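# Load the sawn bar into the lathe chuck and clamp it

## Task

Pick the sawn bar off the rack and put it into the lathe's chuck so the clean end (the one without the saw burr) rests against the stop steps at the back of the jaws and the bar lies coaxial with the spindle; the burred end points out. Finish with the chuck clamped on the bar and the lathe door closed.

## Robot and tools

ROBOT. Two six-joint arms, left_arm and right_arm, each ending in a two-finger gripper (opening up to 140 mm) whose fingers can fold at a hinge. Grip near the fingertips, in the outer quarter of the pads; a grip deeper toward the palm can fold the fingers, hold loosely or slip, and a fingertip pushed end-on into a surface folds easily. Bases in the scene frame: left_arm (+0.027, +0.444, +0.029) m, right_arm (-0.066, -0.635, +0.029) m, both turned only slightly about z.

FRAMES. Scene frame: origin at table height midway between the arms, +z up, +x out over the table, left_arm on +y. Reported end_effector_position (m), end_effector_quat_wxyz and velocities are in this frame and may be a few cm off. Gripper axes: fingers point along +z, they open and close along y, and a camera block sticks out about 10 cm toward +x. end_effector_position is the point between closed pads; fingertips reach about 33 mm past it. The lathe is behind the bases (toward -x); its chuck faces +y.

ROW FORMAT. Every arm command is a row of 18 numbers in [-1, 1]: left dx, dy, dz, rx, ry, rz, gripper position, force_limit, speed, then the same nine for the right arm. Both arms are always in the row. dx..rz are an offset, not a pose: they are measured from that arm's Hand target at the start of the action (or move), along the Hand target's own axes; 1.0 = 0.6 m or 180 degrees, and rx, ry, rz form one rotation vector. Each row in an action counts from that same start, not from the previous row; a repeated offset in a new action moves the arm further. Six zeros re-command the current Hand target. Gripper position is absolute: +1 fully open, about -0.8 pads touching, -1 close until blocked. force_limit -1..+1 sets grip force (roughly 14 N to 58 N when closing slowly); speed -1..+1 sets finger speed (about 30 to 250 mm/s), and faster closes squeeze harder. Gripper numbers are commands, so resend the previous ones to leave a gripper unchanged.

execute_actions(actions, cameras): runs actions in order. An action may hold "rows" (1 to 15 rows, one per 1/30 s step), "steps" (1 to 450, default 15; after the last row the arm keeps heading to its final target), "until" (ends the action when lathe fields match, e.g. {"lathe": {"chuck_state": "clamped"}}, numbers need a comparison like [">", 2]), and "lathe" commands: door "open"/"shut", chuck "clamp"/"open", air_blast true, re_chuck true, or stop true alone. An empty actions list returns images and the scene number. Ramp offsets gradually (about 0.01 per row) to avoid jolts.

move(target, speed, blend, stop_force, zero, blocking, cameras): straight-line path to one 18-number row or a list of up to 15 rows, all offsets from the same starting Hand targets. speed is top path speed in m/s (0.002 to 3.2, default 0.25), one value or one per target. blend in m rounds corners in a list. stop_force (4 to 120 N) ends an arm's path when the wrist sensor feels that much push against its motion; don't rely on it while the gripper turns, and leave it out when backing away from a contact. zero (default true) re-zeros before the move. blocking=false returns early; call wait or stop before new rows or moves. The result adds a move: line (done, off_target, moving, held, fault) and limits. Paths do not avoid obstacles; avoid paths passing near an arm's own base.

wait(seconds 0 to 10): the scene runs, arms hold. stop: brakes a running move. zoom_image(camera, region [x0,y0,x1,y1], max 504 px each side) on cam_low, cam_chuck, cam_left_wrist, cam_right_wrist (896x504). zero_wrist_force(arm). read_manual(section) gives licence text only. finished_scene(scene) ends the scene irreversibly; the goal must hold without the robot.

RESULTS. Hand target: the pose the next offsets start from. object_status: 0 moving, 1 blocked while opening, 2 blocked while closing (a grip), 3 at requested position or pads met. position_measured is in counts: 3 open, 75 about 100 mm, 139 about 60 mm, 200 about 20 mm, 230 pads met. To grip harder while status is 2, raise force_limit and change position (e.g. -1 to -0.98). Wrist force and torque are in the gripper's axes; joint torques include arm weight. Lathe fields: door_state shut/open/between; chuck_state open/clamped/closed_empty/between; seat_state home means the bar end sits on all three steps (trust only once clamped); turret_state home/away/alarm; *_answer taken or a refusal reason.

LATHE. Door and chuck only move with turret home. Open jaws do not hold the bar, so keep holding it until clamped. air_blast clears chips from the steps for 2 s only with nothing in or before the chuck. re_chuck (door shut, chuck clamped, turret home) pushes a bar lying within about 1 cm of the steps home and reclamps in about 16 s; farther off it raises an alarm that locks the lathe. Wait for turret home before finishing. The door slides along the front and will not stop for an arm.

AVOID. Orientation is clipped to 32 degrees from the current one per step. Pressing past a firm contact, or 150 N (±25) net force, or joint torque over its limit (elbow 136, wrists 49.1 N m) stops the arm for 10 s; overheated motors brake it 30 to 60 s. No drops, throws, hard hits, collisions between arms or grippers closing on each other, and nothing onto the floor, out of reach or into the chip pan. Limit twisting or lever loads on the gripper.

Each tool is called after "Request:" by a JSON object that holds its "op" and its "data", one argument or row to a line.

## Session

Request:
{"op": "execute_actions", "data": {
  "actions": []
}}

Scene clock: 0.00 s.
left_arm: end_effector_position=(+0.6653, +0.4678, +0.1850) position_measured=3 object_status=3 end_effector_quat_wxyz=(-0.084, +0.830, +0.546, +0.081) | right_arm: end_effector_position=(+0.8467, +0.2279, +0.3504) position_measured=3 object_status=3 end_effector_quat_wxyz=(-0.417, +0.769, -0.054, +0.481)
Joint positions: left_arm=[-0.327 -1.578 2.132 -2.082 -1.342 1.605] | right_arm=[0.641 -0.79 1.443 -3.604 -1.535 -2.364]
Joint velocities: within noise
Joint torques (N m): no reading
Wrist force (N): no reading
Wrist torque (N m): no reading
Wrist force, peak (N): no reading
Hand target: left_arm +0.6653, +0.4678, +0.1850; -0.084, +0.830, +0.546, +0.081 | right_arm +0.8467, +0.2279, +0.3504; -0.417, +0.769, -0.054, +0.481
Tool commands: left_gripper/position=+1.0 left_gripper/force_limit=+1.0 left_gripper/speed=+1.0 right_gripper/position=+1.0 right_gripper/force_limit=+1.0 right_gripper/speed=+1.0
lathe: door_state=shut chuck_state=open seat_state=open turret_state=home door_answer=taken chuck_answer=taken re_chuck_answer=taken

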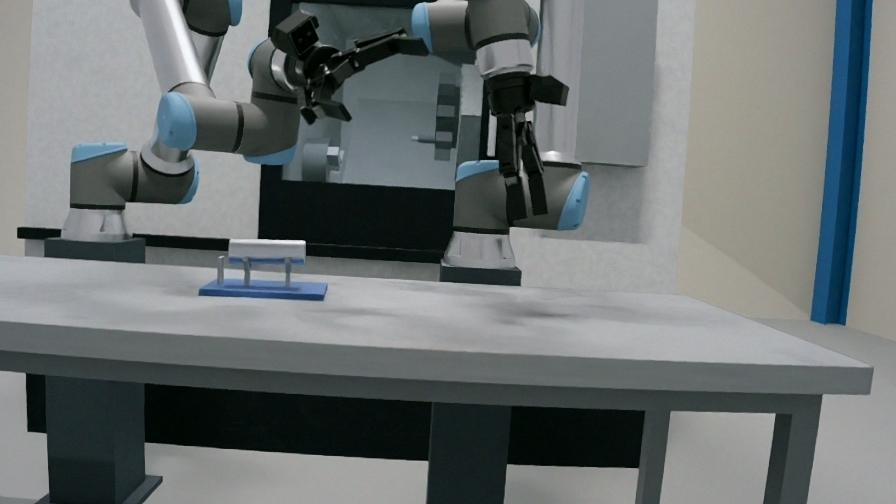

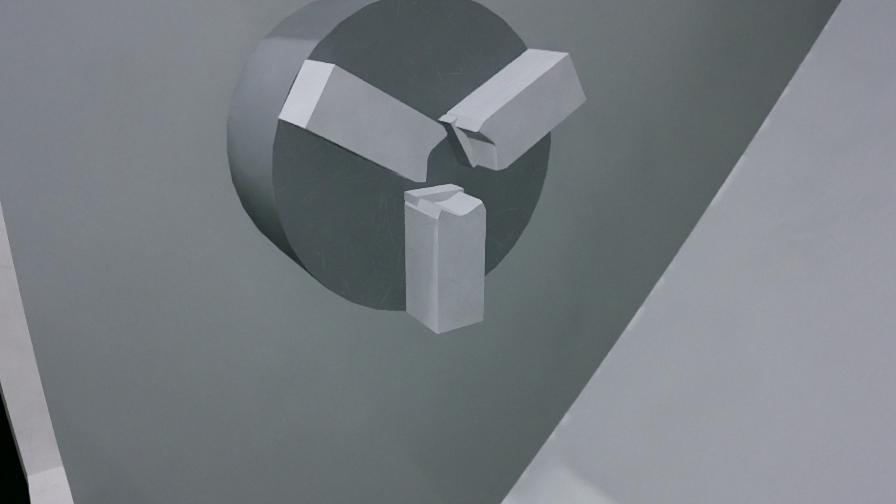

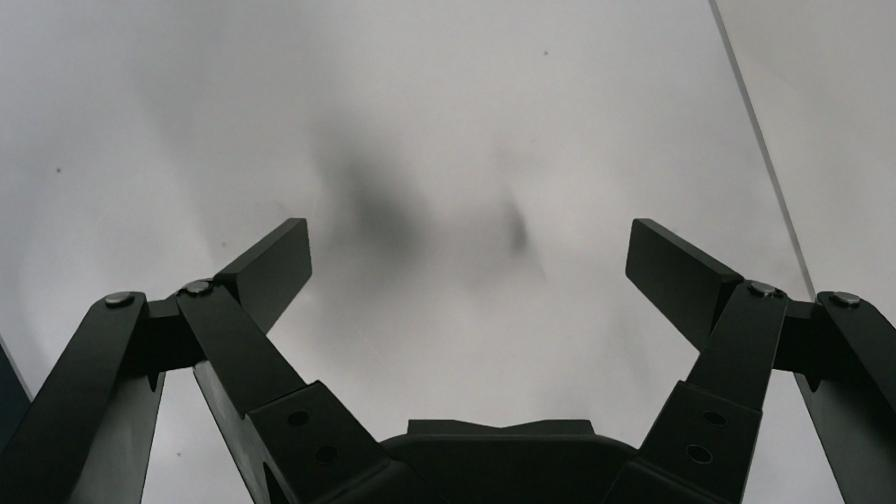

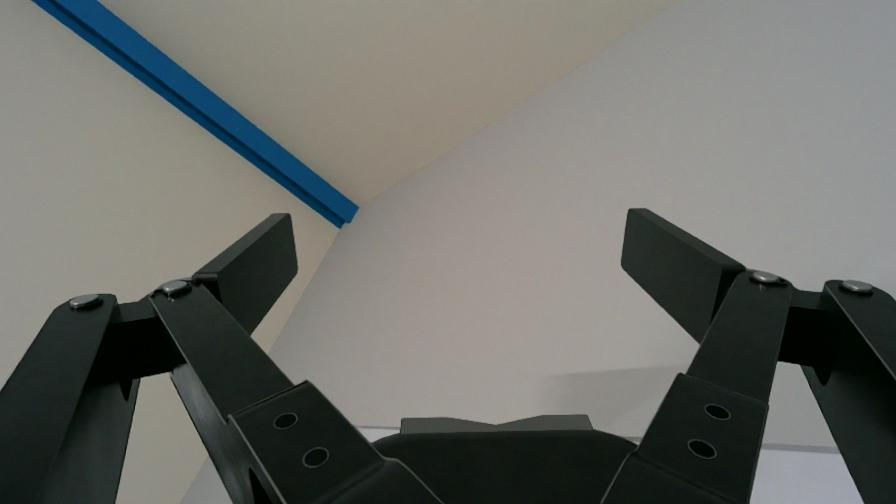

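Request:
{"op": "move", "data": {
  "target": [
    [0.088,-0.02,-0.381,0,0,0,1,0,-1,0.642,0.887,-0.894,-0.166,0.1655,0.0452,1,1,1],
    [-0.765,0,-0.58,0.021,0.0347,-0.1271,1,0,-1,0.642,0.887,-0.894,-0.166,0.1655,0.0452,1,1,1]
  ],
  "blend": 0.04,
  "speed": 0.4
}}

Request:
{"op": "execute_actions", "data": {
  "actions": [
    {"lathe":{"door":"open"},"steps":150,"until":{"lathe":{"door_state":"open"}}}
  ],
  "cameras": ["cam_low","cam_chuck","cam_left_wrist"]
}}

Scene clock: 58.27 s.
left_arm: end_effector_position=(+0.4710, -0.0207, +0.4203) position_measured=3 object_status=3 end_effector_quat_wxyz=(-0.123, +0.696, +0.696, +0.122) | right_arm: end_effector_position=(+0.8001, -0.6189, +0.3505) position_measured=3 object_status=3 end_effector_quat_wxyz=(-0.212, +0.696, -0.332, +0.600)
Joint positions: left_arm=[-1.118 -1.527 1.603 -1.326 -1.434 0.389] | right_arm=[-0.203 -1.247 2.288 -3.99 -1.443 -2.382]
Joint torques (N m): left_arm=[-10.45 -46.98 -52.72 -6.51 3.47 -1.64] | right_arm=[-13.8 -35.47 -38.93 -0.58 -1.47 2.83]
Wrist force (N): left_arm=[0.2 0.1 -0.2] | right_arm=[-0.2 -0.3 -0.2]
Wrist torque (N m): left_arm=[0.03 -0.04 -0.02] | right_arm=[-0.07 0.03 0.05]
Wrist force, peak (N): left_arm=[-4.3 -2.1 -1.7] | right_arm=[-1.7 -2.3 2.7]
Hand target: left_arm +0.4710, -0.0207, +0.4203; -0.123, +0.696, +0.696, +0.122 | right_arm +0.8001, -0.6189, +0.3505; -0.212, +0.696, -0.332, +0.600
Off the commanded pose: left_arm 0.000 m, 0 deg | right_arm 0.000 m, 0 deg.
lathe: door_state=shut chuck_state=open seat_state=open turret_state=home door_answer=taken chuck_answer=taken re_chuck_answer=taken
move: done

Scene clock: 60.53 s.
left_arm: end_effector_position=(+0.4710, -0.0207, +0.4203) position_measured=3 object_status=3 end_effector_quat_wxyz=(-0.123, +0.696, +0.696, +0.122) | right_arm: end_effector_position=(+0.8001, -0.6189, +0.3505) position_measured=3 object_status=3 end_effector_quat_wxyz=(-0.212, +0.696, -0.332, +0.600)
Joint positions: left_arm=[-1.118 -1.527 1.603 -1.326 -1.434 0.389] | right_arm=[-0.203 -1.247 2.288 -3.99 -1.443 -2.382]
Joint torques (N m): left_arm=[-14.66 -42.69 -58.91 -6.56 3.13 -3.05] | right_arm=[-13.16 -35.87 -38.85 -0.57 -1.37 2.85]
Wrist force (N): left_arm=[0.0 0.0 -0.5] | right_arm=[-0.1 0.0 -0.4]
Wrist torque (N m): left_arm=[0.00 0.01 -0.01] | right_arm=[0.00 0.02 0.05]
Wrist force, peak (N): left_arm=[0.1 -0.4 -0.4] | right_arm=[0.0 -0.5 -0.7]
Hand target: left_arm +0.4710, -0.0207, +0.4203; -0.123, +0.696, +0.696, +0.122 | right_arm +0.8001, -0.6189, +0.3505; -0.212, +0.696, -0.332, +0.600
Tool commands: left_gripper/position=+1.0 left_gripper/force_limit=+0.0 left_gripper/speed=-1.0 right_gripper/position=+1.0 right_gripper/force_limit=+1.0 right_gripper/speed=+1.0
Off the commanded pose: left_arm 0.000 m, 0 deg | right_arm 0.000 m, 0 deg.
lathe: door_state=open chuck_state=open seat_state=open turret_state=home door_answer=taken chuck_answer=taken re_chuck_answer=taken
Images, in order (width x height): cam_low 896x504, cam_chuck 896x504, cam_left_wrist 896x504.

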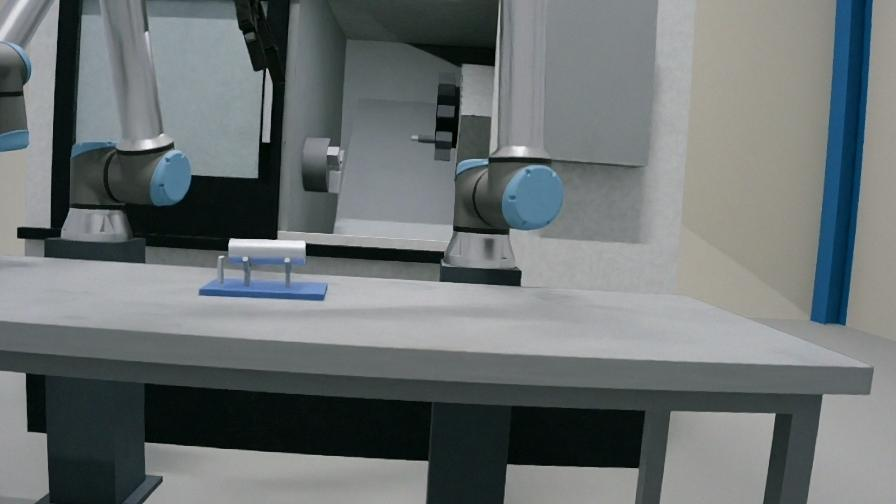

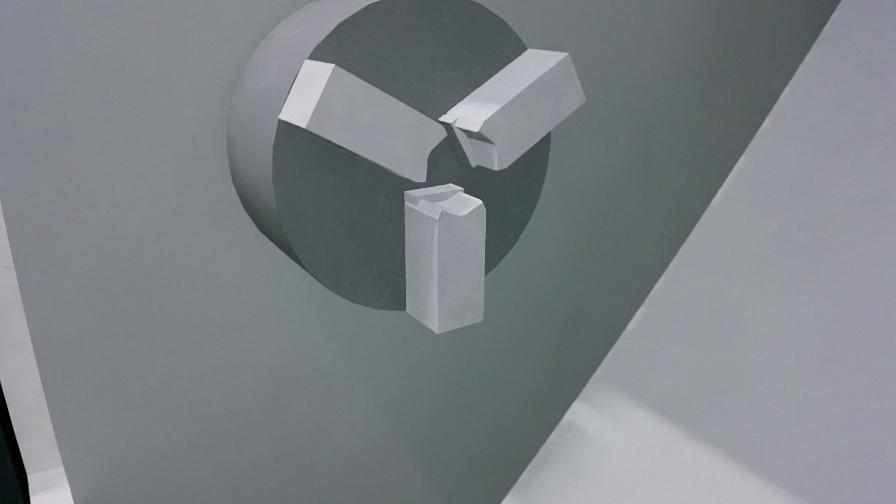

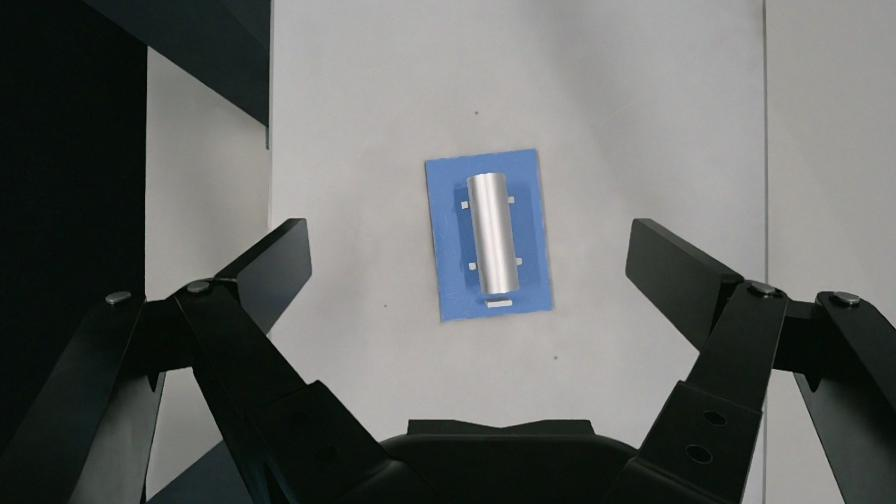

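Request:
{"op": "zoom_image", "data": {
  "camera": "cam_left_wrist",
  "region": [400, 140, 580, 330]
}}

Request:
{"op": "zoom_image", "data": {
  "camera": "cam_low",
  "region": [190, 225, 340, 310]
}}

Scaled by 2.653 from the camera's 896x504 image, which has a finer 1280x720 frame.

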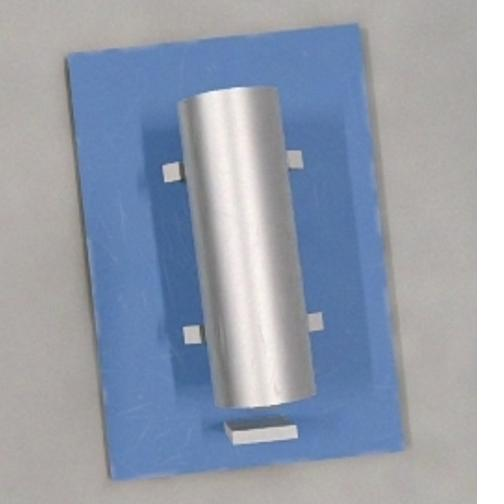

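Scaled by 3.360 from the camera's 896x504 image, which has a finer 1280x720 frame.

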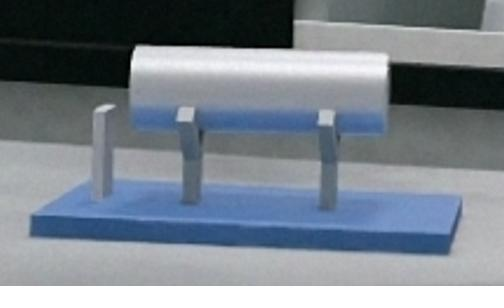

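Request:
{"op": "move", "data": {
  "target": [0.101,0.075,0.498,0,-0.25,0,1,0,-1,0,0,0,0,0,0,1,1,1],
  "speed": 0.35,
  "cameras": ["cam_left_wrist"]
}}

Request:
{"op": "zoom_image", "data": {
  "camera": "cam_left_wrist",
  "region": [348, 152, 548, 352]
}}

Scene clock: 100.27 s.
left_arm: end_effector_position=(+0.5160, +0.1381, +0.1602) position_measured=3 object_status=3 end_effector_quat_wxyz=(+0.153, +0.690, +0.690, -0.153) | right_arm: end_effector_position=(+0.8001, -0.6189, +0.3505) position_measured=3 object_status=3 end_effector_quat_wxyz=(-0.212, +0.696, -0.332, +0.600)
Joint positions: left_arm=[-0.624 -1.659 2.396 -2.589 -1.91 0.857] | right_arm=[-0.203 -1.247 2.288 -3.99 -1.443 -2.382]
Joint torques (N m): left_arm=[14.97 -24.09 -31.83 -8.92 -3.07 0.45] | right_arm=[-10.3 -38.65 -38.69 -0.89 -0.09 1.93]
Wrist force (N): left_arm=[-1.1 -0.7 0.2] | right_arm=[0.1 -0.5 -0.3]
Wrist torque (N m): left_arm=[-0.08 0.14 0.23] | right_arm=[-0.11 -0.03 0.05]
Wrist force, peak (N): left_arm=[-2.6 -0.9 -4.0] | right_arm=[-0.2 -0.2 -0.9]
Hand target: left_arm +0.5159, +0.1382, +0.1601; +0.153, +0.690, +0.690, -0.153 | right_arm +0.8001, -0.6189, +0.3505; -0.212, +0.696, -0.332, +0.600
Off the commanded pose: left_arm 0.000 m, 0 deg | right_arm 0.000 m, 0 deg.
lathe: door_state=open chuck_state=open seat_state=open turret_state=home door_answer=taken chuck_answer=taken re_chuck_answer=taken
move: done
Images, in order (width x height): cam_left_wrist 896x504.

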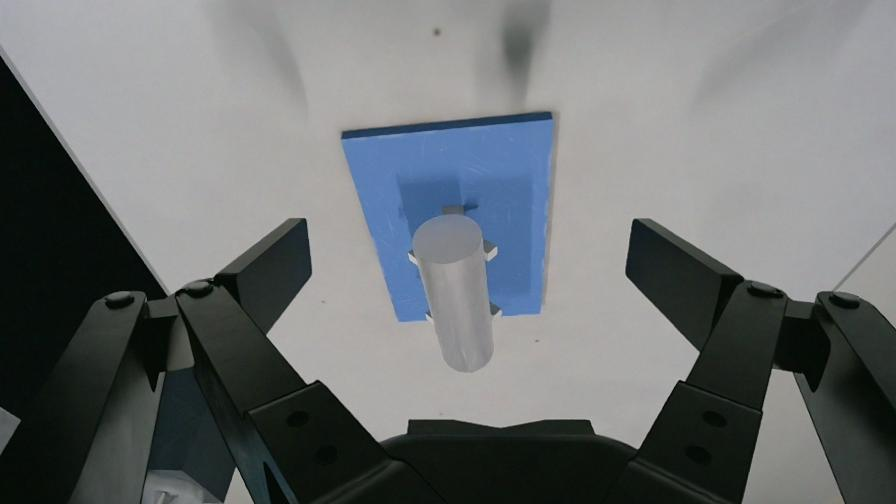

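Scaled by 2.520 from the camera's 896x504 image, which has a finer 1280x720 frame.

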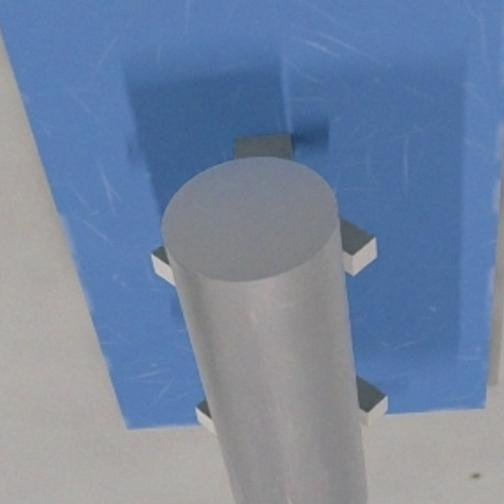

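Request:
{"op": "move", "data": {
  "target": [
    [-0.227,0,-0.17,0.1044,0.0059,0.4709,1,0,-1,0,0,0,0,0,0,1,1,1],
    [-0.463,0.023,0.143,0.2088,0.0118,0.9417,1,0,-1,0,0,0,0,0,0,1,1,1]
  ],
  "blend": 0.05,
  "speed": 0.5,
  "cameras": ["cam_left_wrist"]
}}

Request:
{"op": "zoom_image", "data": {
  "camera": "cam_left_wrist",
  "region": [348, 120, 548, 320]
}}

Scene clock: 172.53 s.
left_arm: end_effector_position=(+0.5298, -0.1499, +0.2000) position_measured=3 object_status=3 end_effector_quat_wxyz=(+0.000, +0.746, -0.666, +0.000) | right_arm: end_effector_position=(+0.8001, -0.6189, +0.3505) position_measured=3 object_status=3 end_effector_quat_wxyz=(-0.212, +0.696, -0.332, +0.600)
Joint positions: left_arm=[-1.053 -1.352 1.838 -2.058 -1.571 3.504] | right_arm=[-0.203 -1.247 2.288 -3.99 -1.443 -2.382]
Joint torques (N m): left_arm=[15.21 -80.45 -36.69 -3.16 -2.87 2.29] | right_arm=[-6.17 -42.96 -38.06 -1.55 1.98 0.7]
Wrist force (N): left_arm=[-0.4 -0.4 -0.1] | right_arm=[0.1 -0.1 -0.2]
Wrist torque (N m): left_arm=[-0.09 0.07 0.26] | right_arm=[-0.02 -0.02 0.05]
Wrist force, peak (N): left_arm=[-1.1 -0.6 -2.2] | right_arm=[0.0 0.0 -1.0]
Hand target: left_arm +0.5298, -0.1498, +0.2000; +0.000, +0.746, -0.666, +0.000 | right_arm +0.8001, -0.6189, +0.3505; -0.212, +0.696, -0.332, +0.600
Off the commanded pose: left_arm 0.000 m, 0 deg | right_arm 0.000 m, 0 deg.
lathe: door_state=open chuck_state=open seat_state=open turret_state=home door_answer=taken chuck_answer=taken re_chuck_answer=taken
move: done
Images, in order (width x height): cam_left_wrist 896x504.

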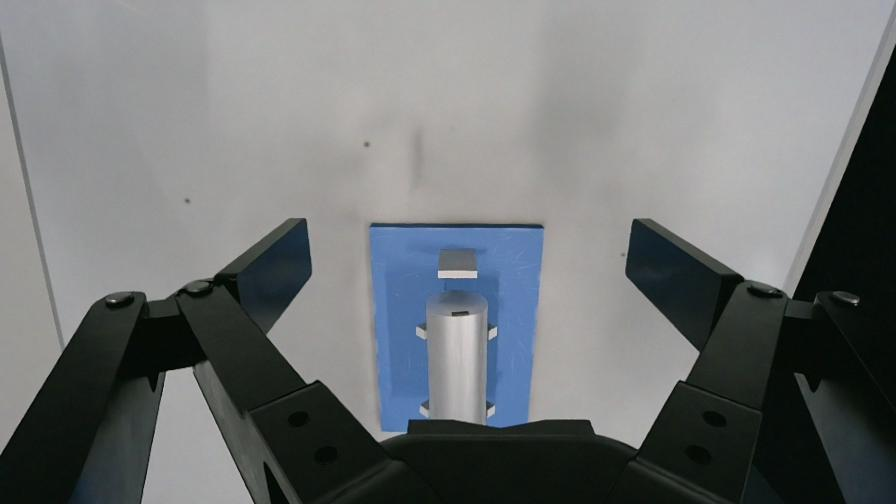

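Scaled by 2.520 from the camera's 896x504 image, which has a finer 1280x720 frame.

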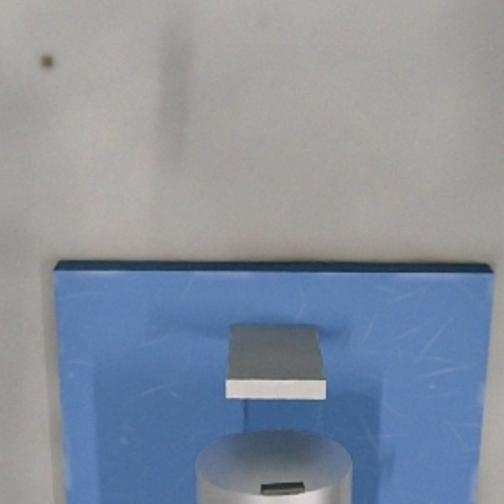

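Request:
{"op": "move", "data": {
  "target": [-0.2357,-0.0045,0.0167,0,0,0,1,0,-1,0,0,0,0,0,0,1,1,1],
  "speed": 0.25,
  "cameras": ["cam_left_wrist"]
}}

Request:
{"op": "zoom_image", "data": {
  "camera": "cam_left_wrist",
  "region": [348, 120, 588, 420]
}}

Scene clock: 196.53 s.
left_arm: end_effector_position=(+0.5165, -0.0091, +0.1899) position_measured=3 object_status=3 end_effector_quat_wxyz=(+0.000, +0.746, -0.666, +0.000) | right_arm: end_effector_position=(+0.8001, -0.6189, +0.3505) position_measured=3 object_status=3 end_effector_quat_wxyz=(-0.212, +0.696, -0.332, +0.600)
Joint positions: left_arm=[-0.97 -1.519 2.053 -2.106 -1.571 3.587] | right_arm=[-0.203 -1.247 2.288 -3.99 -1.443 -2.382]
Joint torques (N m): left_arm=[-13.9 -54.88 -40.8 -2.27 -3.06 -2.53] | right_arm=[-4.13 -42.49 -37.91 -1.77 2.22 0.14]
Wrist force (N): left_arm=[-0.2 0.0 0.1] | right_arm=[0.1 0.0 -0.4]
Wrist torque (N m): left_arm=[0.01 0.03 0.22] | right_arm=[0.01 -0.02 0.05]
Wrist force, peak (N): left_arm=[-3.9 -0.2 0.4] | right_arm=[0.1 0.0 -0.9]
Hand target: left_arm +0.5164, -0.0090, +0.1898; +0.000, +0.746, -0.666, +0.000 | right_arm +0.8001, -0.6189, +0.3505; -0.212, +0.696, -0.332, +0.600
Off the commanded pose: left_arm 0.000 m, 0 deg | right_arm 0.000 m, 0 deg.
lathe: door_state=open chuck_state=open seat_state=open turret_state=home door_answer=taken chuck_answer=taken re_chuck_answer=taken
move: done
Images, in order (width x height): cam_left_wrist 896x504.

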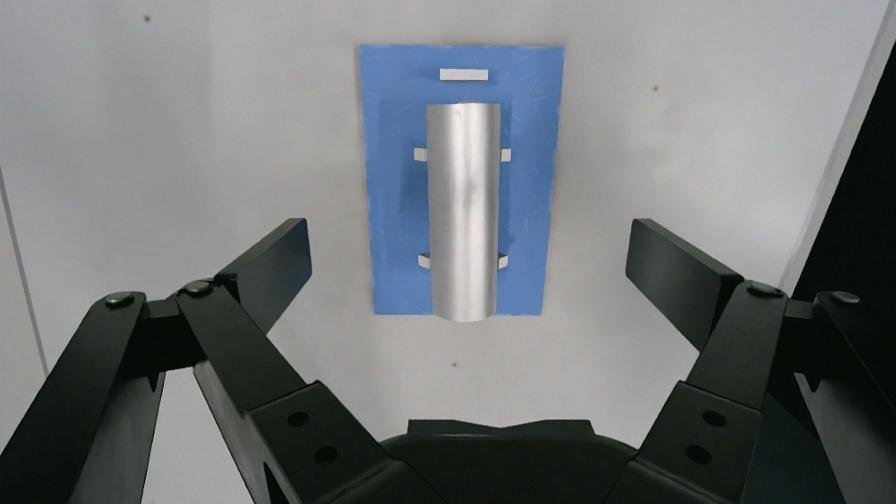

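Scaled by 1.680 from the camera's 896x504 image, which has a finer 1280x720 frame.

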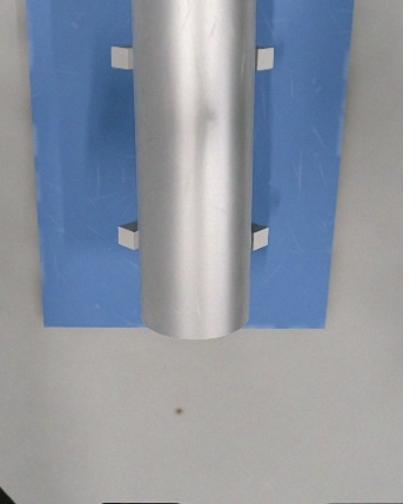

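Request:
{"op": "move", "data": {
  "target": [-0.0067,0,0.1548,0,0,0,1,0,-1,0,0,0,0,0,0,1,1,1],
  "speed": 0.08,
  "stop_force": 10,
  "cameras": ["cam_left_wrist"]
}}

Scene clock: 219.40 s.
left_arm: end_effector_position=(+0.5159, -0.0051, +0.0969) position_measured=3 object_status=3 end_effector_quat_wxyz=(+0.000, +0.746, -0.666, +0.000) | right_arm: end_effector_position=(+0.8001, -0.6189, +0.3505) position_measured=3 object_status=3 end_effector_quat_wxyz=(-0.212, +0.696, -0.332, +0.600)
Joint positions: left_arm=[-0.967 -1.42 2.143 -2.294 -1.571 3.59] | right_arm=[-0.203 -1.247 2.288 -3.99 -1.443 -2.382]
Joint torques (N m): left_arm=[12.04 -69.8 -48.93 -3.86 -3.26 1.72] | right_arm=[-3.76 -43.93 -37.72 -1.76 2.29 -0.53]
Wrist force (N): left_arm=[-0.4 -0.3 0.2] | right_arm=[0.1 0.1 -0.5]
Wrist torque (N m): left_arm=[-0.06 0.07 -0.03] | right_arm=[0.02 -0.03 0.06]
Wrist force, peak (N): left_arm=[-0.7 -0.3 1.7] | right_arm=[0.0 0.0 -0.9]
Hand target: left_arm +0.5159, -0.0051, +0.0969; +0.000, +0.746, -0.666, +0.000 | right_arm +0.8001, -0.6189, +0.3505; -0.212, +0.696, -0.332, +0.600
Off the commanded pose: left_arm 0.000 m, 0 deg | right_arm 0.000 m, 0 deg.
lathe: door_state=open chuck_state=open seat_state=open turret_state=home door_answer=taken chuck_answer=taken re_chuck_answer=taken
move: done
Images, in order (width x height): cam_left_wrist 896x504.

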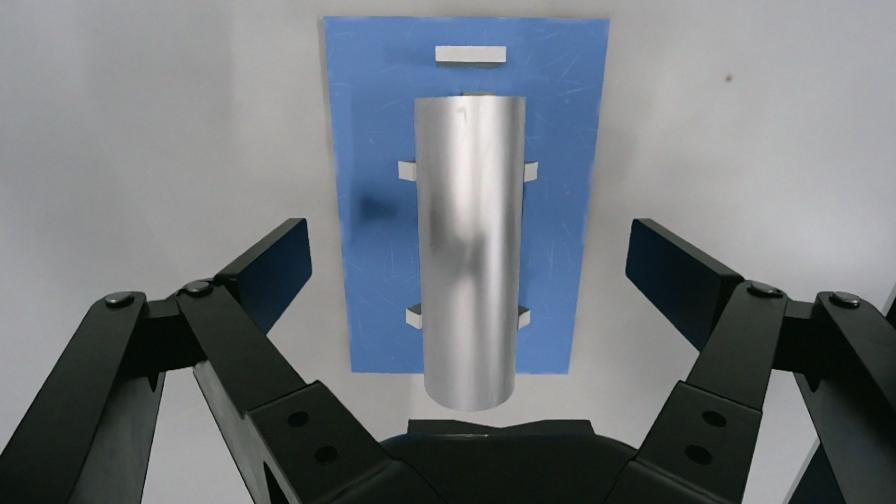

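Request:
{"op": "execute_actions", "data": {
  "actions": [
    {"rows":[[0,0,0,0,0,0,-1,0,-1,0,0,0,0,0,0,1,1,1]],"steps":140}
  ],
  "cameras": ["cam_left_wrist"]
}}

Scene clock: 229.77 s.
left_arm: end_effector_position=(+0.5159, -0.0051, +0.0970) position_measured=162 object_status=2 end_effector_quat_wxyz=(+0.000, +0.746, -0.666, +0.000) | right_arm: end_effector_position=(+0.8001, -0.6189, +0.3505) position_measured=3 object_status=3 end_effector_quat_wxyz=(-0.212, +0.696, -0.332, +0.600)
Joint positions: left_arm=[-0.967 -1.42 2.143 -2.294 -1.571 3.59] | right_arm=[-0.203 -1.247 2.288 -3.99 -1.443 -2.382]
Joint torques (N m): left_arm=[23.37 -36.15 -48.33 -10.6 10.9 -1.55] | right_arm=[-3.03 -44.7 -37.46 -2.04 2.07 -0.49]
Wrist force (N): left_arm=[-6.6 27.2 -20.2] | right_arm=[0.2 0.1 -0.4]
Wrist torque (N m): left_arm=[-0.66 -0.12 -0.58] | right_arm=[0.02 -0.04 0.05]
Wrist force, peak (N): left_arm=[-6.5 27.6 -20.6] | right_arm=[0.4 -0.5 -0.7]
Hand target: left_arm +0.5159, -0.0051, +0.0969; +0.000, +0.746, -0.666, +0.000 | right_arm +0.8001, -0.6189, +0.3505; -0.212, +0.696, -0.332, +0.600
Off the commanded pose: left_arm 0.000 m, 0 deg | right_arm 0.000 m, 0 deg.
lathe: door_state=open chuck_state=open seat_state=open turret_state=home door_answer=taken chuck_answer=taken re_chuck_answer=taken
Images, in order (width x height): cam_left_wrist 896x504.

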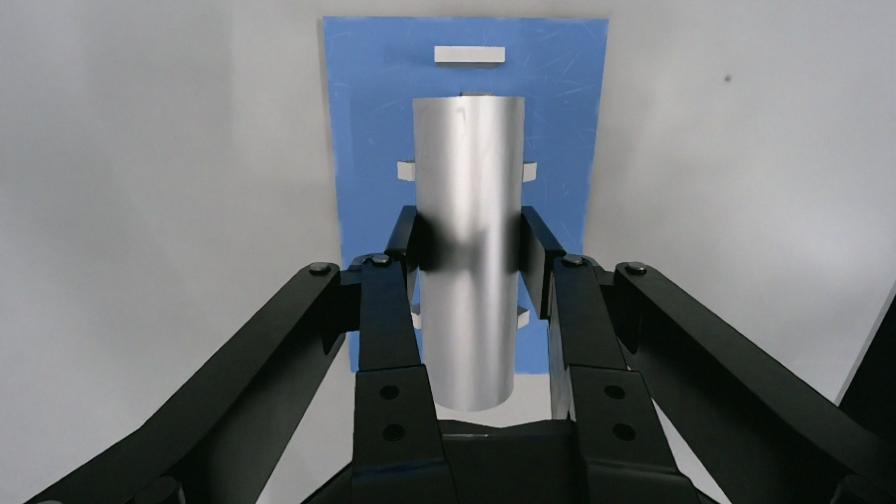

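Request:
{"op": "execute_actions", "data": {
  "actions": [
    {"rows":[[0,0,0,0,0,0,0.1,0,-1,0,0,0,0,0,0,1,1,1]],"steps":32},
    {"rows":[[0,0.0012,-0.0025,0,0,0,0.1,0,-1,0,0,0,0,0,0,1,1,1],[0,0.0025,-0.005,0,0,0,0.1,0,-1,0,0,0,0,0,0,1,1,1]],"steps":15},
    {"rows":[[0,0,0,0,0,0,-1,0,-1,0,0,0,0,0,0,1,1,1]],"steps":75}
  ],
  "cameras": ["cam_left_wrist"]
}}

Scene clock: 254.73 s.
left_arm: end_effector_position=(+0.5144, -0.0053, +0.1000) position_measured=162 object_status=2 end_effector_quat_wxyz=(+0.000, +0.746, -0.666, +0.000) | right_arm: end_effector_position=(+0.8001, -0.6189, +0.3505) position_measured=3 object_status=3 end_effector_quat_wxyz=(-0.212, +0.696, -0.332, +0.600)
Joint positions: left_arm=[-0.969 -1.426 2.142 -2.288 -1.571 3.588] | right_arm=[-0.203 -1.247 2.288 -3.99 -1.443 -2.382]
Joint torques (N m): left_arm=[-39.44 -40.67 -17.82 1.37 -14.62 3.06] | right_arm=[-2.37 -46.45 -37.19 -2.08 2.15 -1.1]
Wrist force (N): left_arm=[-9.2 -37.2 -18.9] | right_arm=[0.1 -0.2 0.1]
Wrist torque (N m): left_arm=[0.56 -0.01 -0.50] | right_arm=[-0.04 -0.04 0.05]
Wrist force, peak (N): left_arm=[-8.9 -37.6 -19.0] | right_arm=[-0.3 -0.4 -0.7]
Hand target: left_arm +0.5144, -0.0053, +0.0999; +0.000, +0.746, -0.666, +0.000 | right_arm +0.8001, -0.6189, +0.3505; -0.212, +0.696, -0.332, +0.600
Off the commanded pose: left_arm 0.000 m, 0 deg | right_arm 0.000 m, 0 deg.
lathe: door_state=open chuck_state=open seat_state=open turret_state=home door_answer=taken chuck_answer=taken re_chuck_answer=taken
Images, in order (width x height): cam_left_wrist 896x504.

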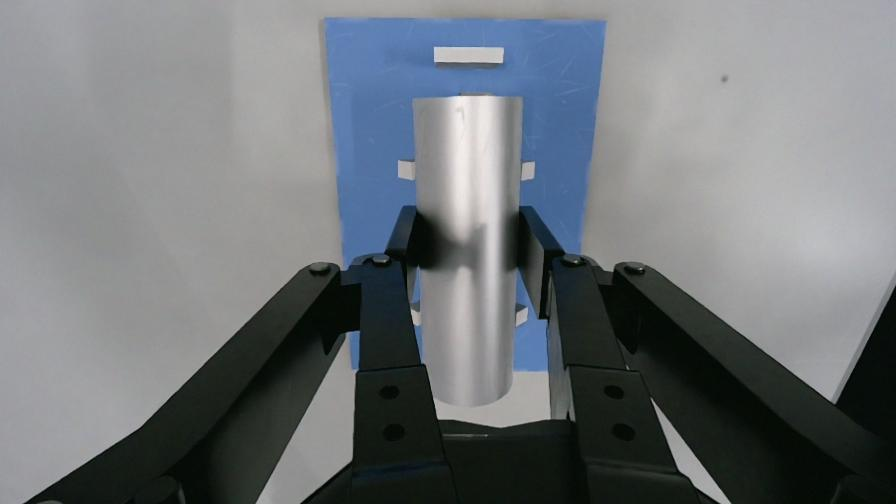

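Request:
{"op": "move", "data": {
  "target": [0,-0.0014,0,0,0,0,-1,0,-1,0,0,0,0,0,0,1,1,1],
  "speed": 0.01
}}

Scene clock: 260.33 s.
left_arm: end_effector_position=(+0.5151, -0.0052, +0.0999) position_measured=162 object_status=2 end_effector_quat_wxyz=(+0.000, +0.746, -0.666, +0.000) | right_arm: end_effector_position=(+0.8001, -0.6189, +0.3505) position_measured=3 object_status=3 end_effector_quat_wxyz=(-0.212, +0.696, -0.332, +0.600)
Joint positions: left_arm=[-0.968 -1.425 2.141 -2.287 -1.572 3.589] | right_arm=[-0.203 -1.247 2.288 -3.99 -1.443 -2.382]
Joint torques (N m): left_arm=[9.96 -19.1 -38.86 -3.65 -2.45 4.49] | right_arm=[-1.96 -46.22 -37.8 -2.35 2.26 -1.24]
Wrist force (N): left_arm=[-13.7 -2.3 -35.4] | right_arm=[-0.2 -0.1 -0.1]
Wrist torque (N m): left_arm=[-0.20 -0.19 -0.81] | right_arm=[-0.01 0.05 0.05]
Wrist force, peak (N): left_arm=[-9.4 -37.7 -19.0] | right_arm=[0.0 -0.4 -0.9]
Hand target: left_arm +0.5153, -0.0052, +0.0999; +0.000, +0.746, -0.666, +0.000 | right_arm +0.8001, -0.6189, +0.3505; -0.212, +0.696, -0.332, +0.600
Off the commanded pose: left_arm 0.000 m, 0 deg | right_arm 0.000 m, 0 deg.
lathe: door_state=open chuck_state=open seat_state=open turret_state=home door_answer=taken chuck_answer=taken re_chuck_answer=taken
move: done

Request:
{"op": "move", "data": {
  "target": [
    [0,0,-0.03,0,0,0,-1,0,-1,0,0,0,0,0,0,1,1,1],
    [0,0,-0.25,0,0,0,-1,0,-1,0,0,0,0,0,0,1,1,1]
  ],
  "speed": [0.03,0.15],
  "cameras": ["cam_left_wrist"]
}}

Scene clock: 267.73 s.
left_arm: end_effector_position=(+0.5153, -0.0050, +0.2500) position_measured=162 object_status=2 end_effector_quat_wxyz=(+0.000, +0.746, -0.666, +0.000) | right_arm: end_effector_position=(+0.8001, -0.6189, +0.3505) position_measured=3 object_status=3 end_effector_quat_wxyz=(-0.212, +0.696, -0.332, +0.600)
Joint positions: left_arm=[-0.968 -1.575 1.992 -1.989 -1.571 3.589] | right_arm=[-0.203 -1.247 2.288 -3.99 -1.443 -2.382]
Joint torques (N m): left_arm=[9.41 -41.77 -47.81 -5.98 -2.39 2.67] | right_arm=[-2.68 -46.67 -37.08 -2.35 2.25 -1.48]
Wrist force (N): left_arm=[0.8 3.0 4.9] | right_arm=[-0.2 -0.2 -0.5]
Wrist torque (N m): left_arm=[0.68 -0.14 -0.01] | right_arm=[-0.03 0.04 0.05]
Wrist force, peak (N): left_arm=[-13.0 2.3 -37.4] | right_arm=[0.1 -0.2 -0.9]
Hand target: left_arm +0.5153, -0.0050, +0.2499; +0.000, +0.746, -0.666, +0.000 | right_arm +0.8001, -0.6189, +0.3505; -0.212, +0.696, -0.332, +0.600
Off the commanded pose: left_arm 0.000 m, 0 deg | right_arm 0.000 m, 0 deg.
lathe: door_state=open chuck_state=open seat_state=open turret_state=home door_answer=taken chuck_answer=taken re_chuck_answer=taken
move: done
Images, in order (width x height): cam_left_wrist 896x504.

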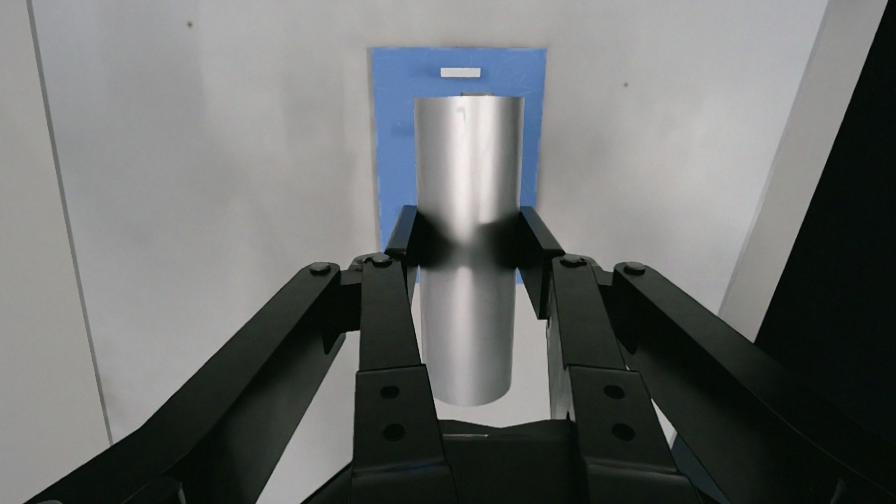

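Request:
{"op": "move", "data": {
  "target": [
    [-0.026,0.156,-0.283,0,0,-0.482,-1,0,-1,0,0,0,0,0,0,1,1,1],
    [-0.0985,0.3495,-0.333,0,0,-0.9639,-1,0,-1,0,0,0,0,0,0,1,1,1],
    [-0.206,1.0,-0.333,0.0389,-0.6886,-0.6886,-1,0,-1,0,0,0,0,0,0,1,1,1]
  ],
  "speed": 0.38,
  "blend": 0.04
}}

Scene clock: 324.63 s.
left_arm: end_effector_position=(-0.0948, +0.0496, +0.4499) position_measured=162 object_status=2 end_effector_quat_wxyz=(+0.499, -0.500, -0.500, +0.500) | right_arm: end_effector_position=(+0.8001, -0.6189, +0.3505) position_measured=3 object_status=3 end_effector_quat_wxyz=(-0.212, +0.696, -0.332, +0.600)
Joint positions: left_arm=[-1.42 -1.737 2.178 -0.444 -3.033 1.569] | right_arm=[-0.203 -1.247 2.288 -3.99 -1.443 -2.382]
Joint torques (N m): left_arm=[15.59 -44.82 -37.68 -2.54 2.67 -3.27] | right_arm=[0.94 -50.89 -36.99 -2.62 2.12 -2.42]
Wrist force (N): left_arm=[2.7 8.1 0.0] | right_arm=[0.0 0.1 0.2]
Wrist torque (N m): left_arm=[0.33 -0.96 -0.17] | right_arm=[0.02 0.00 0.05]
Wrist force, peak (N): left_arm=[3.3 9.6 3.6] | right_arm=[0.1 -0.2 -1.0]
Hand target: left_arm -0.0948, +0.0497, +0.4498; +0.500, -0.500, -0.500, +0.501 | right_arm +0.8001, -0.6189, +0.3505; -0.212, +0.696, -0.332, +0.600
Off the commanded pose: left_arm 0.000 m, 0 deg | right_arm 0.000 m, 0 deg.
lathe: door_state=open chuck_state=open seat_state=open turret_state=home door_answer=taken chuck_answer=taken re_chuck_answer=taken
move: done

Request:
{"op": "move", "data": {
  "target": [0.0837,0.217,0.85,0,0,0,-1,0,-1,0,0,0,0,0,0,1,1,1],
  "speed": 0.3
}}

Request:
{"op": "move", "data": {
  "target": [-0.042,0.0278,0.2642,0,0,0,-1,0,-1,0,0,0,0,0,0,1,1,1],
  "speed": 0.15,
  "cameras": ["cam_chuck","cam_left_wrist"]
}}

Scene clock: 340.23 s.
left_arm: end_effector_position=(-0.6049, +0.0992, +0.3198) position_measured=162 object_status=2 end_effector_quat_wxyz=(+0.500, -0.500, -0.500, +0.501) | right_arm: end_effector_position=(+0.8001, -0.6189, +0.3505) position_measured=3 object_status=3 end_effector_quat_wxyz=(-0.212, +0.696, -0.332, +0.600)
Joint positions: left_arm=[-2.628 -1.584 2.318 -0.734 -4.241 1.571] | right_arm=[-0.203 -1.247 2.288 -3.99 -1.443 -2.382]
Joint torques (N m): left_arm=[-10.87 -31.96 -37.74 -3.7 0.19 -3.1] | right_arm=[1.42 -50.52 -36.56 -2.74 2.23 -2.46]
Wrist force (N): left_arm=[2.9 8.2 0.0] | right_arm=[0.0 -0.2 -0.5]
Wrist torque (N m): left_arm=[0.37 -0.99 -0.20] | right_arm=[-0.03 0.00 0.05]
Wrist force, peak (N): left_arm=[3.4 9.9 5.7] | right_arm=[-0.4 -0.3 -0.8]
Hand target: left_arm -0.6049, +0.0992, +0.3197; +0.500, -0.500, -0.500, +0.501 | right_arm +0.8001, -0.6189, +0.3505; -0.212, +0.696, -0.332, +0.600
Off the commanded pose: left_arm 0.000 m, 0 deg | right_arm 0.000 m, 0 deg.
lathe: door_state=open chuck_state=open seat_state=open turret_state=home door_answer=taken chuck_answer=taken re_chuck_answer=taken
move: done

Scene clock: 341.77 s.
left_arm: end_effector_position=(-0.7634, +0.0740, +0.3030) position_measured=162 object_status=2 end_effector_quat_wxyz=(+0.500, -0.500, -0.500, +0.500) | right_arm: end_effector_position=(+0.8001, -0.6189, +0.3505) position_measured=3 object_status=3 end_effector_quat_wxyz=(-0.212, +0.696, -0.332, +0.600)
Joint positions: left_arm=[-2.716 -1.352 2.09 -0.738 -4.329 1.571] | right_arm=[-0.203 -1.247 2.288 -3.99 -1.443 -2.382]
Joint torques (N m): left_arm=[13.71 -64.49 -40.77 -6.96 3.34 1.97] | right_arm=[2.75 -50.82 -36.83 -2.75 2 -2.36]
Wrist force (N): left_arm=[2.9 8.1 -0.2] | right_arm=[0.3 0.0 -0.3]
Wrist torque (N m): left_arm=[0.32 -0.99 -0.18] | right_arm=[0.01 -0.07 0.05]
Wrist force, peak (N): left_arm=[2.7 8.5 3.9] | right_arm=[0.0 -0.7 -0.4]
Hand target: left_arm -0.7634, +0.0739, +0.3031; +0.500, -0.500, -0.500, +0.501 | right_arm +0.8001, -0.6189, +0.3505; -0.212, +0.696, -0.332, +0.600
Off the commanded pose: left_arm 0.000 m, 0 deg | right_arm 0.000 m, 0 deg.
lathe: door_state=open chuck_state=open seat_state=open turret_state=home door_answer=taken chuck_answer=taken re_chuck_answer=taken
move: done
Images, in order (width x height): cam_chuck 896x504, cam_left_wrist 896x504.

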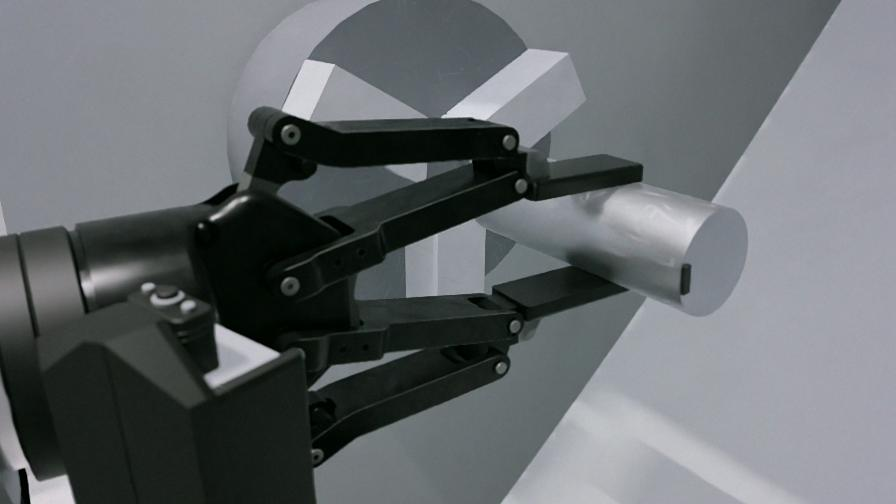

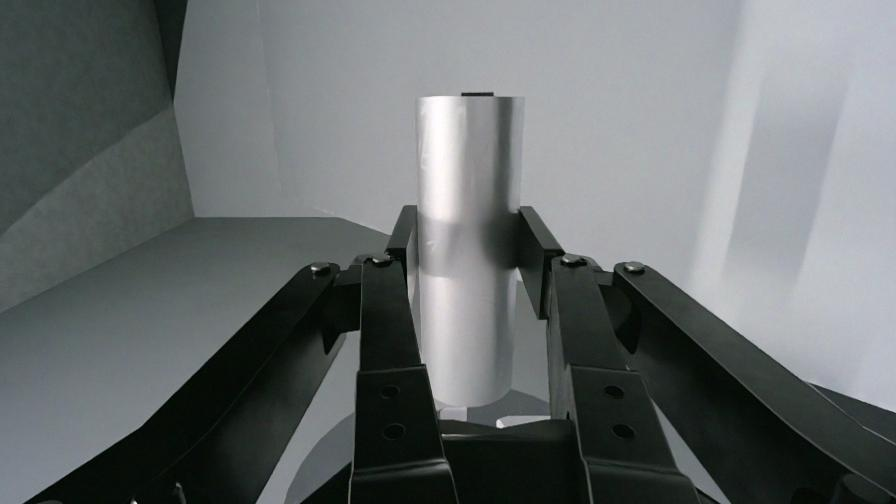

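Request:
{"op": "zoom_image", "data": {
  "camera": "cam_left_wrist",
  "region": [388, 80, 548, 240]
}}

Request:
{"op": "zoom_image", "data": {
  "camera": "cam_left_wrist",
  "region": [388, 270, 548, 430]
}}

Request:
{"op": "zoom_image", "data": {
  "camera": "cam_chuck",
  "region": [400, 120, 780, 340]
}}

Scaled by 3.150 from the camera's 896x504 image, which has a finer 1280x720 frame.

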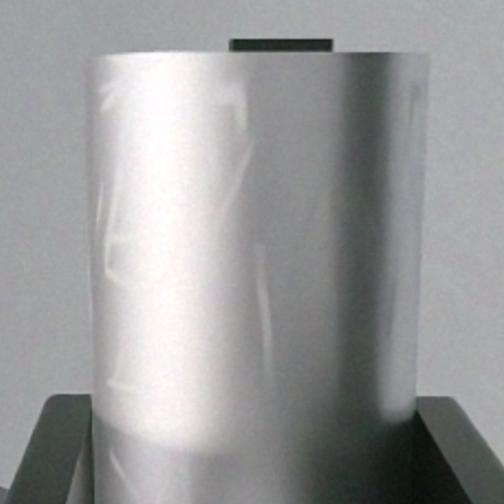

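Scaled by 3.150 from the camera's 896x504 image, which has a finer 1280x720 frame.

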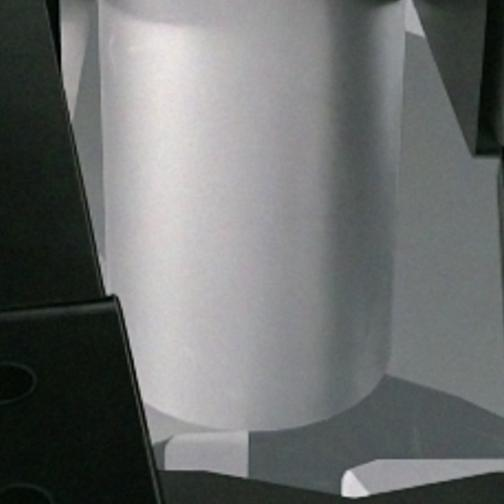

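Scaled by 1.326 from the camera's 896x504 image, which has a finer 1280x720 frame.

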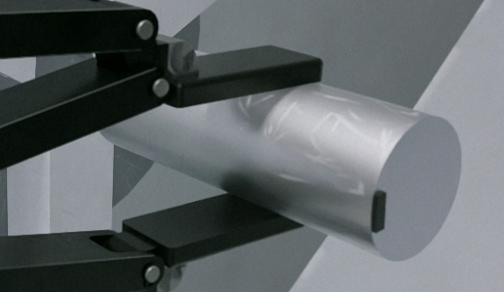

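Request:
{"op": "move", "data": {
  "target": [-0.055,-0.0005,0,0,0,0,-1,0,-1,0,0,0,0,0,0,1,1,1],
  "speed": 0.06,
  "stop_force": 12,
  "cameras": ["cam_chuck","cam_left_wrist"]
}}

Request:
{"op": "zoom_image", "data": {
  "camera": "cam_left_wrist",
  "region": [348, 280, 598, 440]
}}

Request:
{"op": "zoom_image", "data": {
  "camera": "cam_chuck",
  "region": [380, 100, 680, 320]
}}

Scene clock: 382.17 s.
left_arm: end_effector_position=(-0.7634, +0.0409, +0.3034) position_measured=162 object_status=2 end_effector_quat_wxyz=(+0.500, -0.500, -0.500, +0.501) | right_arm: end_effector_position=(+0.8001, -0.6189, +0.3505) position_measured=3 object_status=3 end_effector_quat_wxyz=(-0.212, +0.696, -0.332, +0.600)
Joint positions: left_arm=[-2.662 -1.321 2.048 -0.728 -4.276 1.572] | right_arm=[-0.203 -1.247 2.288 -3.99 -1.443 -2.382]
Joint torques (N m): left_arm=[-15.3 -82.69 -33.31 -7.99 -2.91 -0.52] | right_arm=[5.3 -52.86 -36.33 -3.12 2.06 -2.24]
Wrist force (N): left_arm=[2.8 8.1 -0.2] | right_arm=[-0.2 -0.2 -0.5]
Wrist torque (N m): left_arm=[0.36 -0.98 -0.18] | right_arm=[-0.04 0.03 0.05]
Wrist force, peak (N): left_arm=[4.7 8.1 0.1] | right_arm=[0.3 -0.4 -0.9]
Hand target: left_arm -0.7634, +0.0409, +0.3034; +0.500, -0.500, -0.500, +0.501 | right_arm +0.8001, -0.6189, +0.3505; -0.212, +0.696, -0.332, +0.600
Off the commanded pose: left_arm 0.000 m, 0 deg | right_arm 0.000 m, 0 deg.
lathe: door_state=open chuck_state=open seat_state=open turret_state=home door_answer=taken chuck_answer=taken re_chuck_answer=taken
move: done
Images, in order (width x height): cam_chuck 896x504, cam_left_wrist 896x504.

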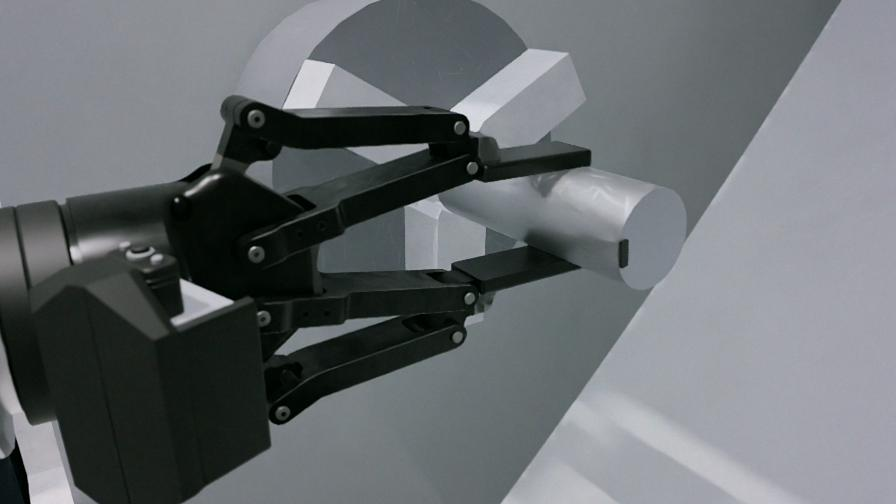

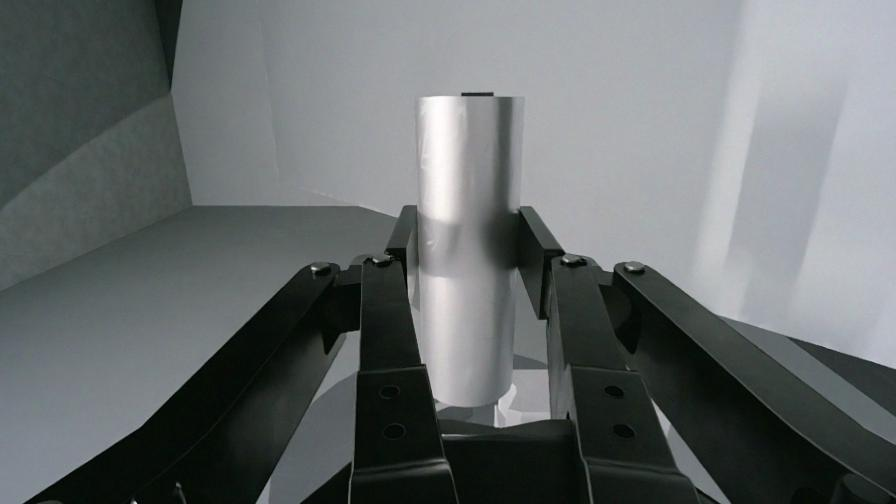

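Scaled by 2.016 from the camera's 896x504 image, which has a finer 1280x720 frame.

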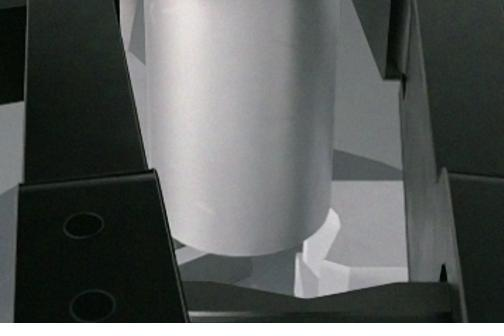

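Scaled by 1.680 from the camera's 896x504 image, which has a finer 1280x720 frame.

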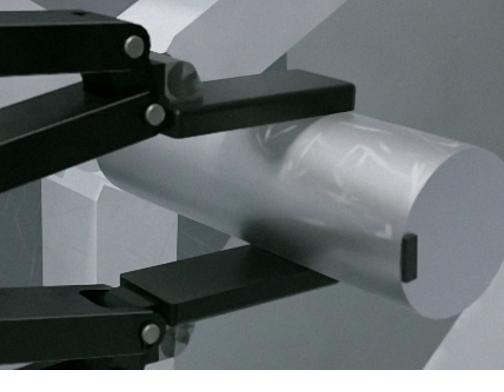

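Proceed slowly.

Request:
{"op": "move", "data": {
  "target": [-0.06,0,0,0,0,0,-1,0,-1,0,0,0,0,0,0,1,1,1],
  "speed": 0.012,
  "stop_force": 9
}}

Scene clock: 386.90 s.
left_arm: end_effector_position=(-0.7634, +0.0307, +0.3034) position_measured=162 object_status=2 end_effector_quat_wxyz=(+0.500, -0.500, -0.500, +0.501) | right_arm: end_effector_position=(+0.8001, -0.6189, +0.3505) position_measured=3 object_status=3 end_effector_quat_wxyz=(-0.212, +0.696, -0.332, +0.600)
Joint positions: left_arm=[-2.647 -1.311 2.035 -0.724 -4.26 1.571] | right_arm=[-0.203 -1.247 2.288 -3.99 -1.443 -2.382]
Joint torques (N m): left_arm=[-14.47 -84.33 -33.96 -7.97 -2.85 -2.81] | right_arm=[5.58 -53.64 -36.54 -3.05 2.03 -2.35]
Wrist force (N): left_arm=[3.5 8.1 -0.3] | right_arm=[0.0 -0.2 -0.3]
Wrist torque (N m): left_arm=[0.35 -1.02 -0.18] | right_arm=[-0.04 -0.01 0.05]
Wrist force, peak (N): left_arm=[14.2 8.7 1.8] | right_arm=[-0.2 -0.3 -0.9]
Hand target: left_arm -0.7634, +0.0308, +0.3034; +0.500, -0.500, -0.500, +0.501 (not the last commanded pose) | right_arm +0.8001, -0.6189, +0.3505; -0.212, +0.696, -0.332, +0.600
Off the commanded pose: left_arm 0.026 m, 0 deg | right_arm 0.000 m, 0 deg.
lathe: door_state=open chuck_state=open seat_state=open turret_state=home door_answer=taken chuck_answer=taken re_chuck_answer=taken
move: contact (left_arm)


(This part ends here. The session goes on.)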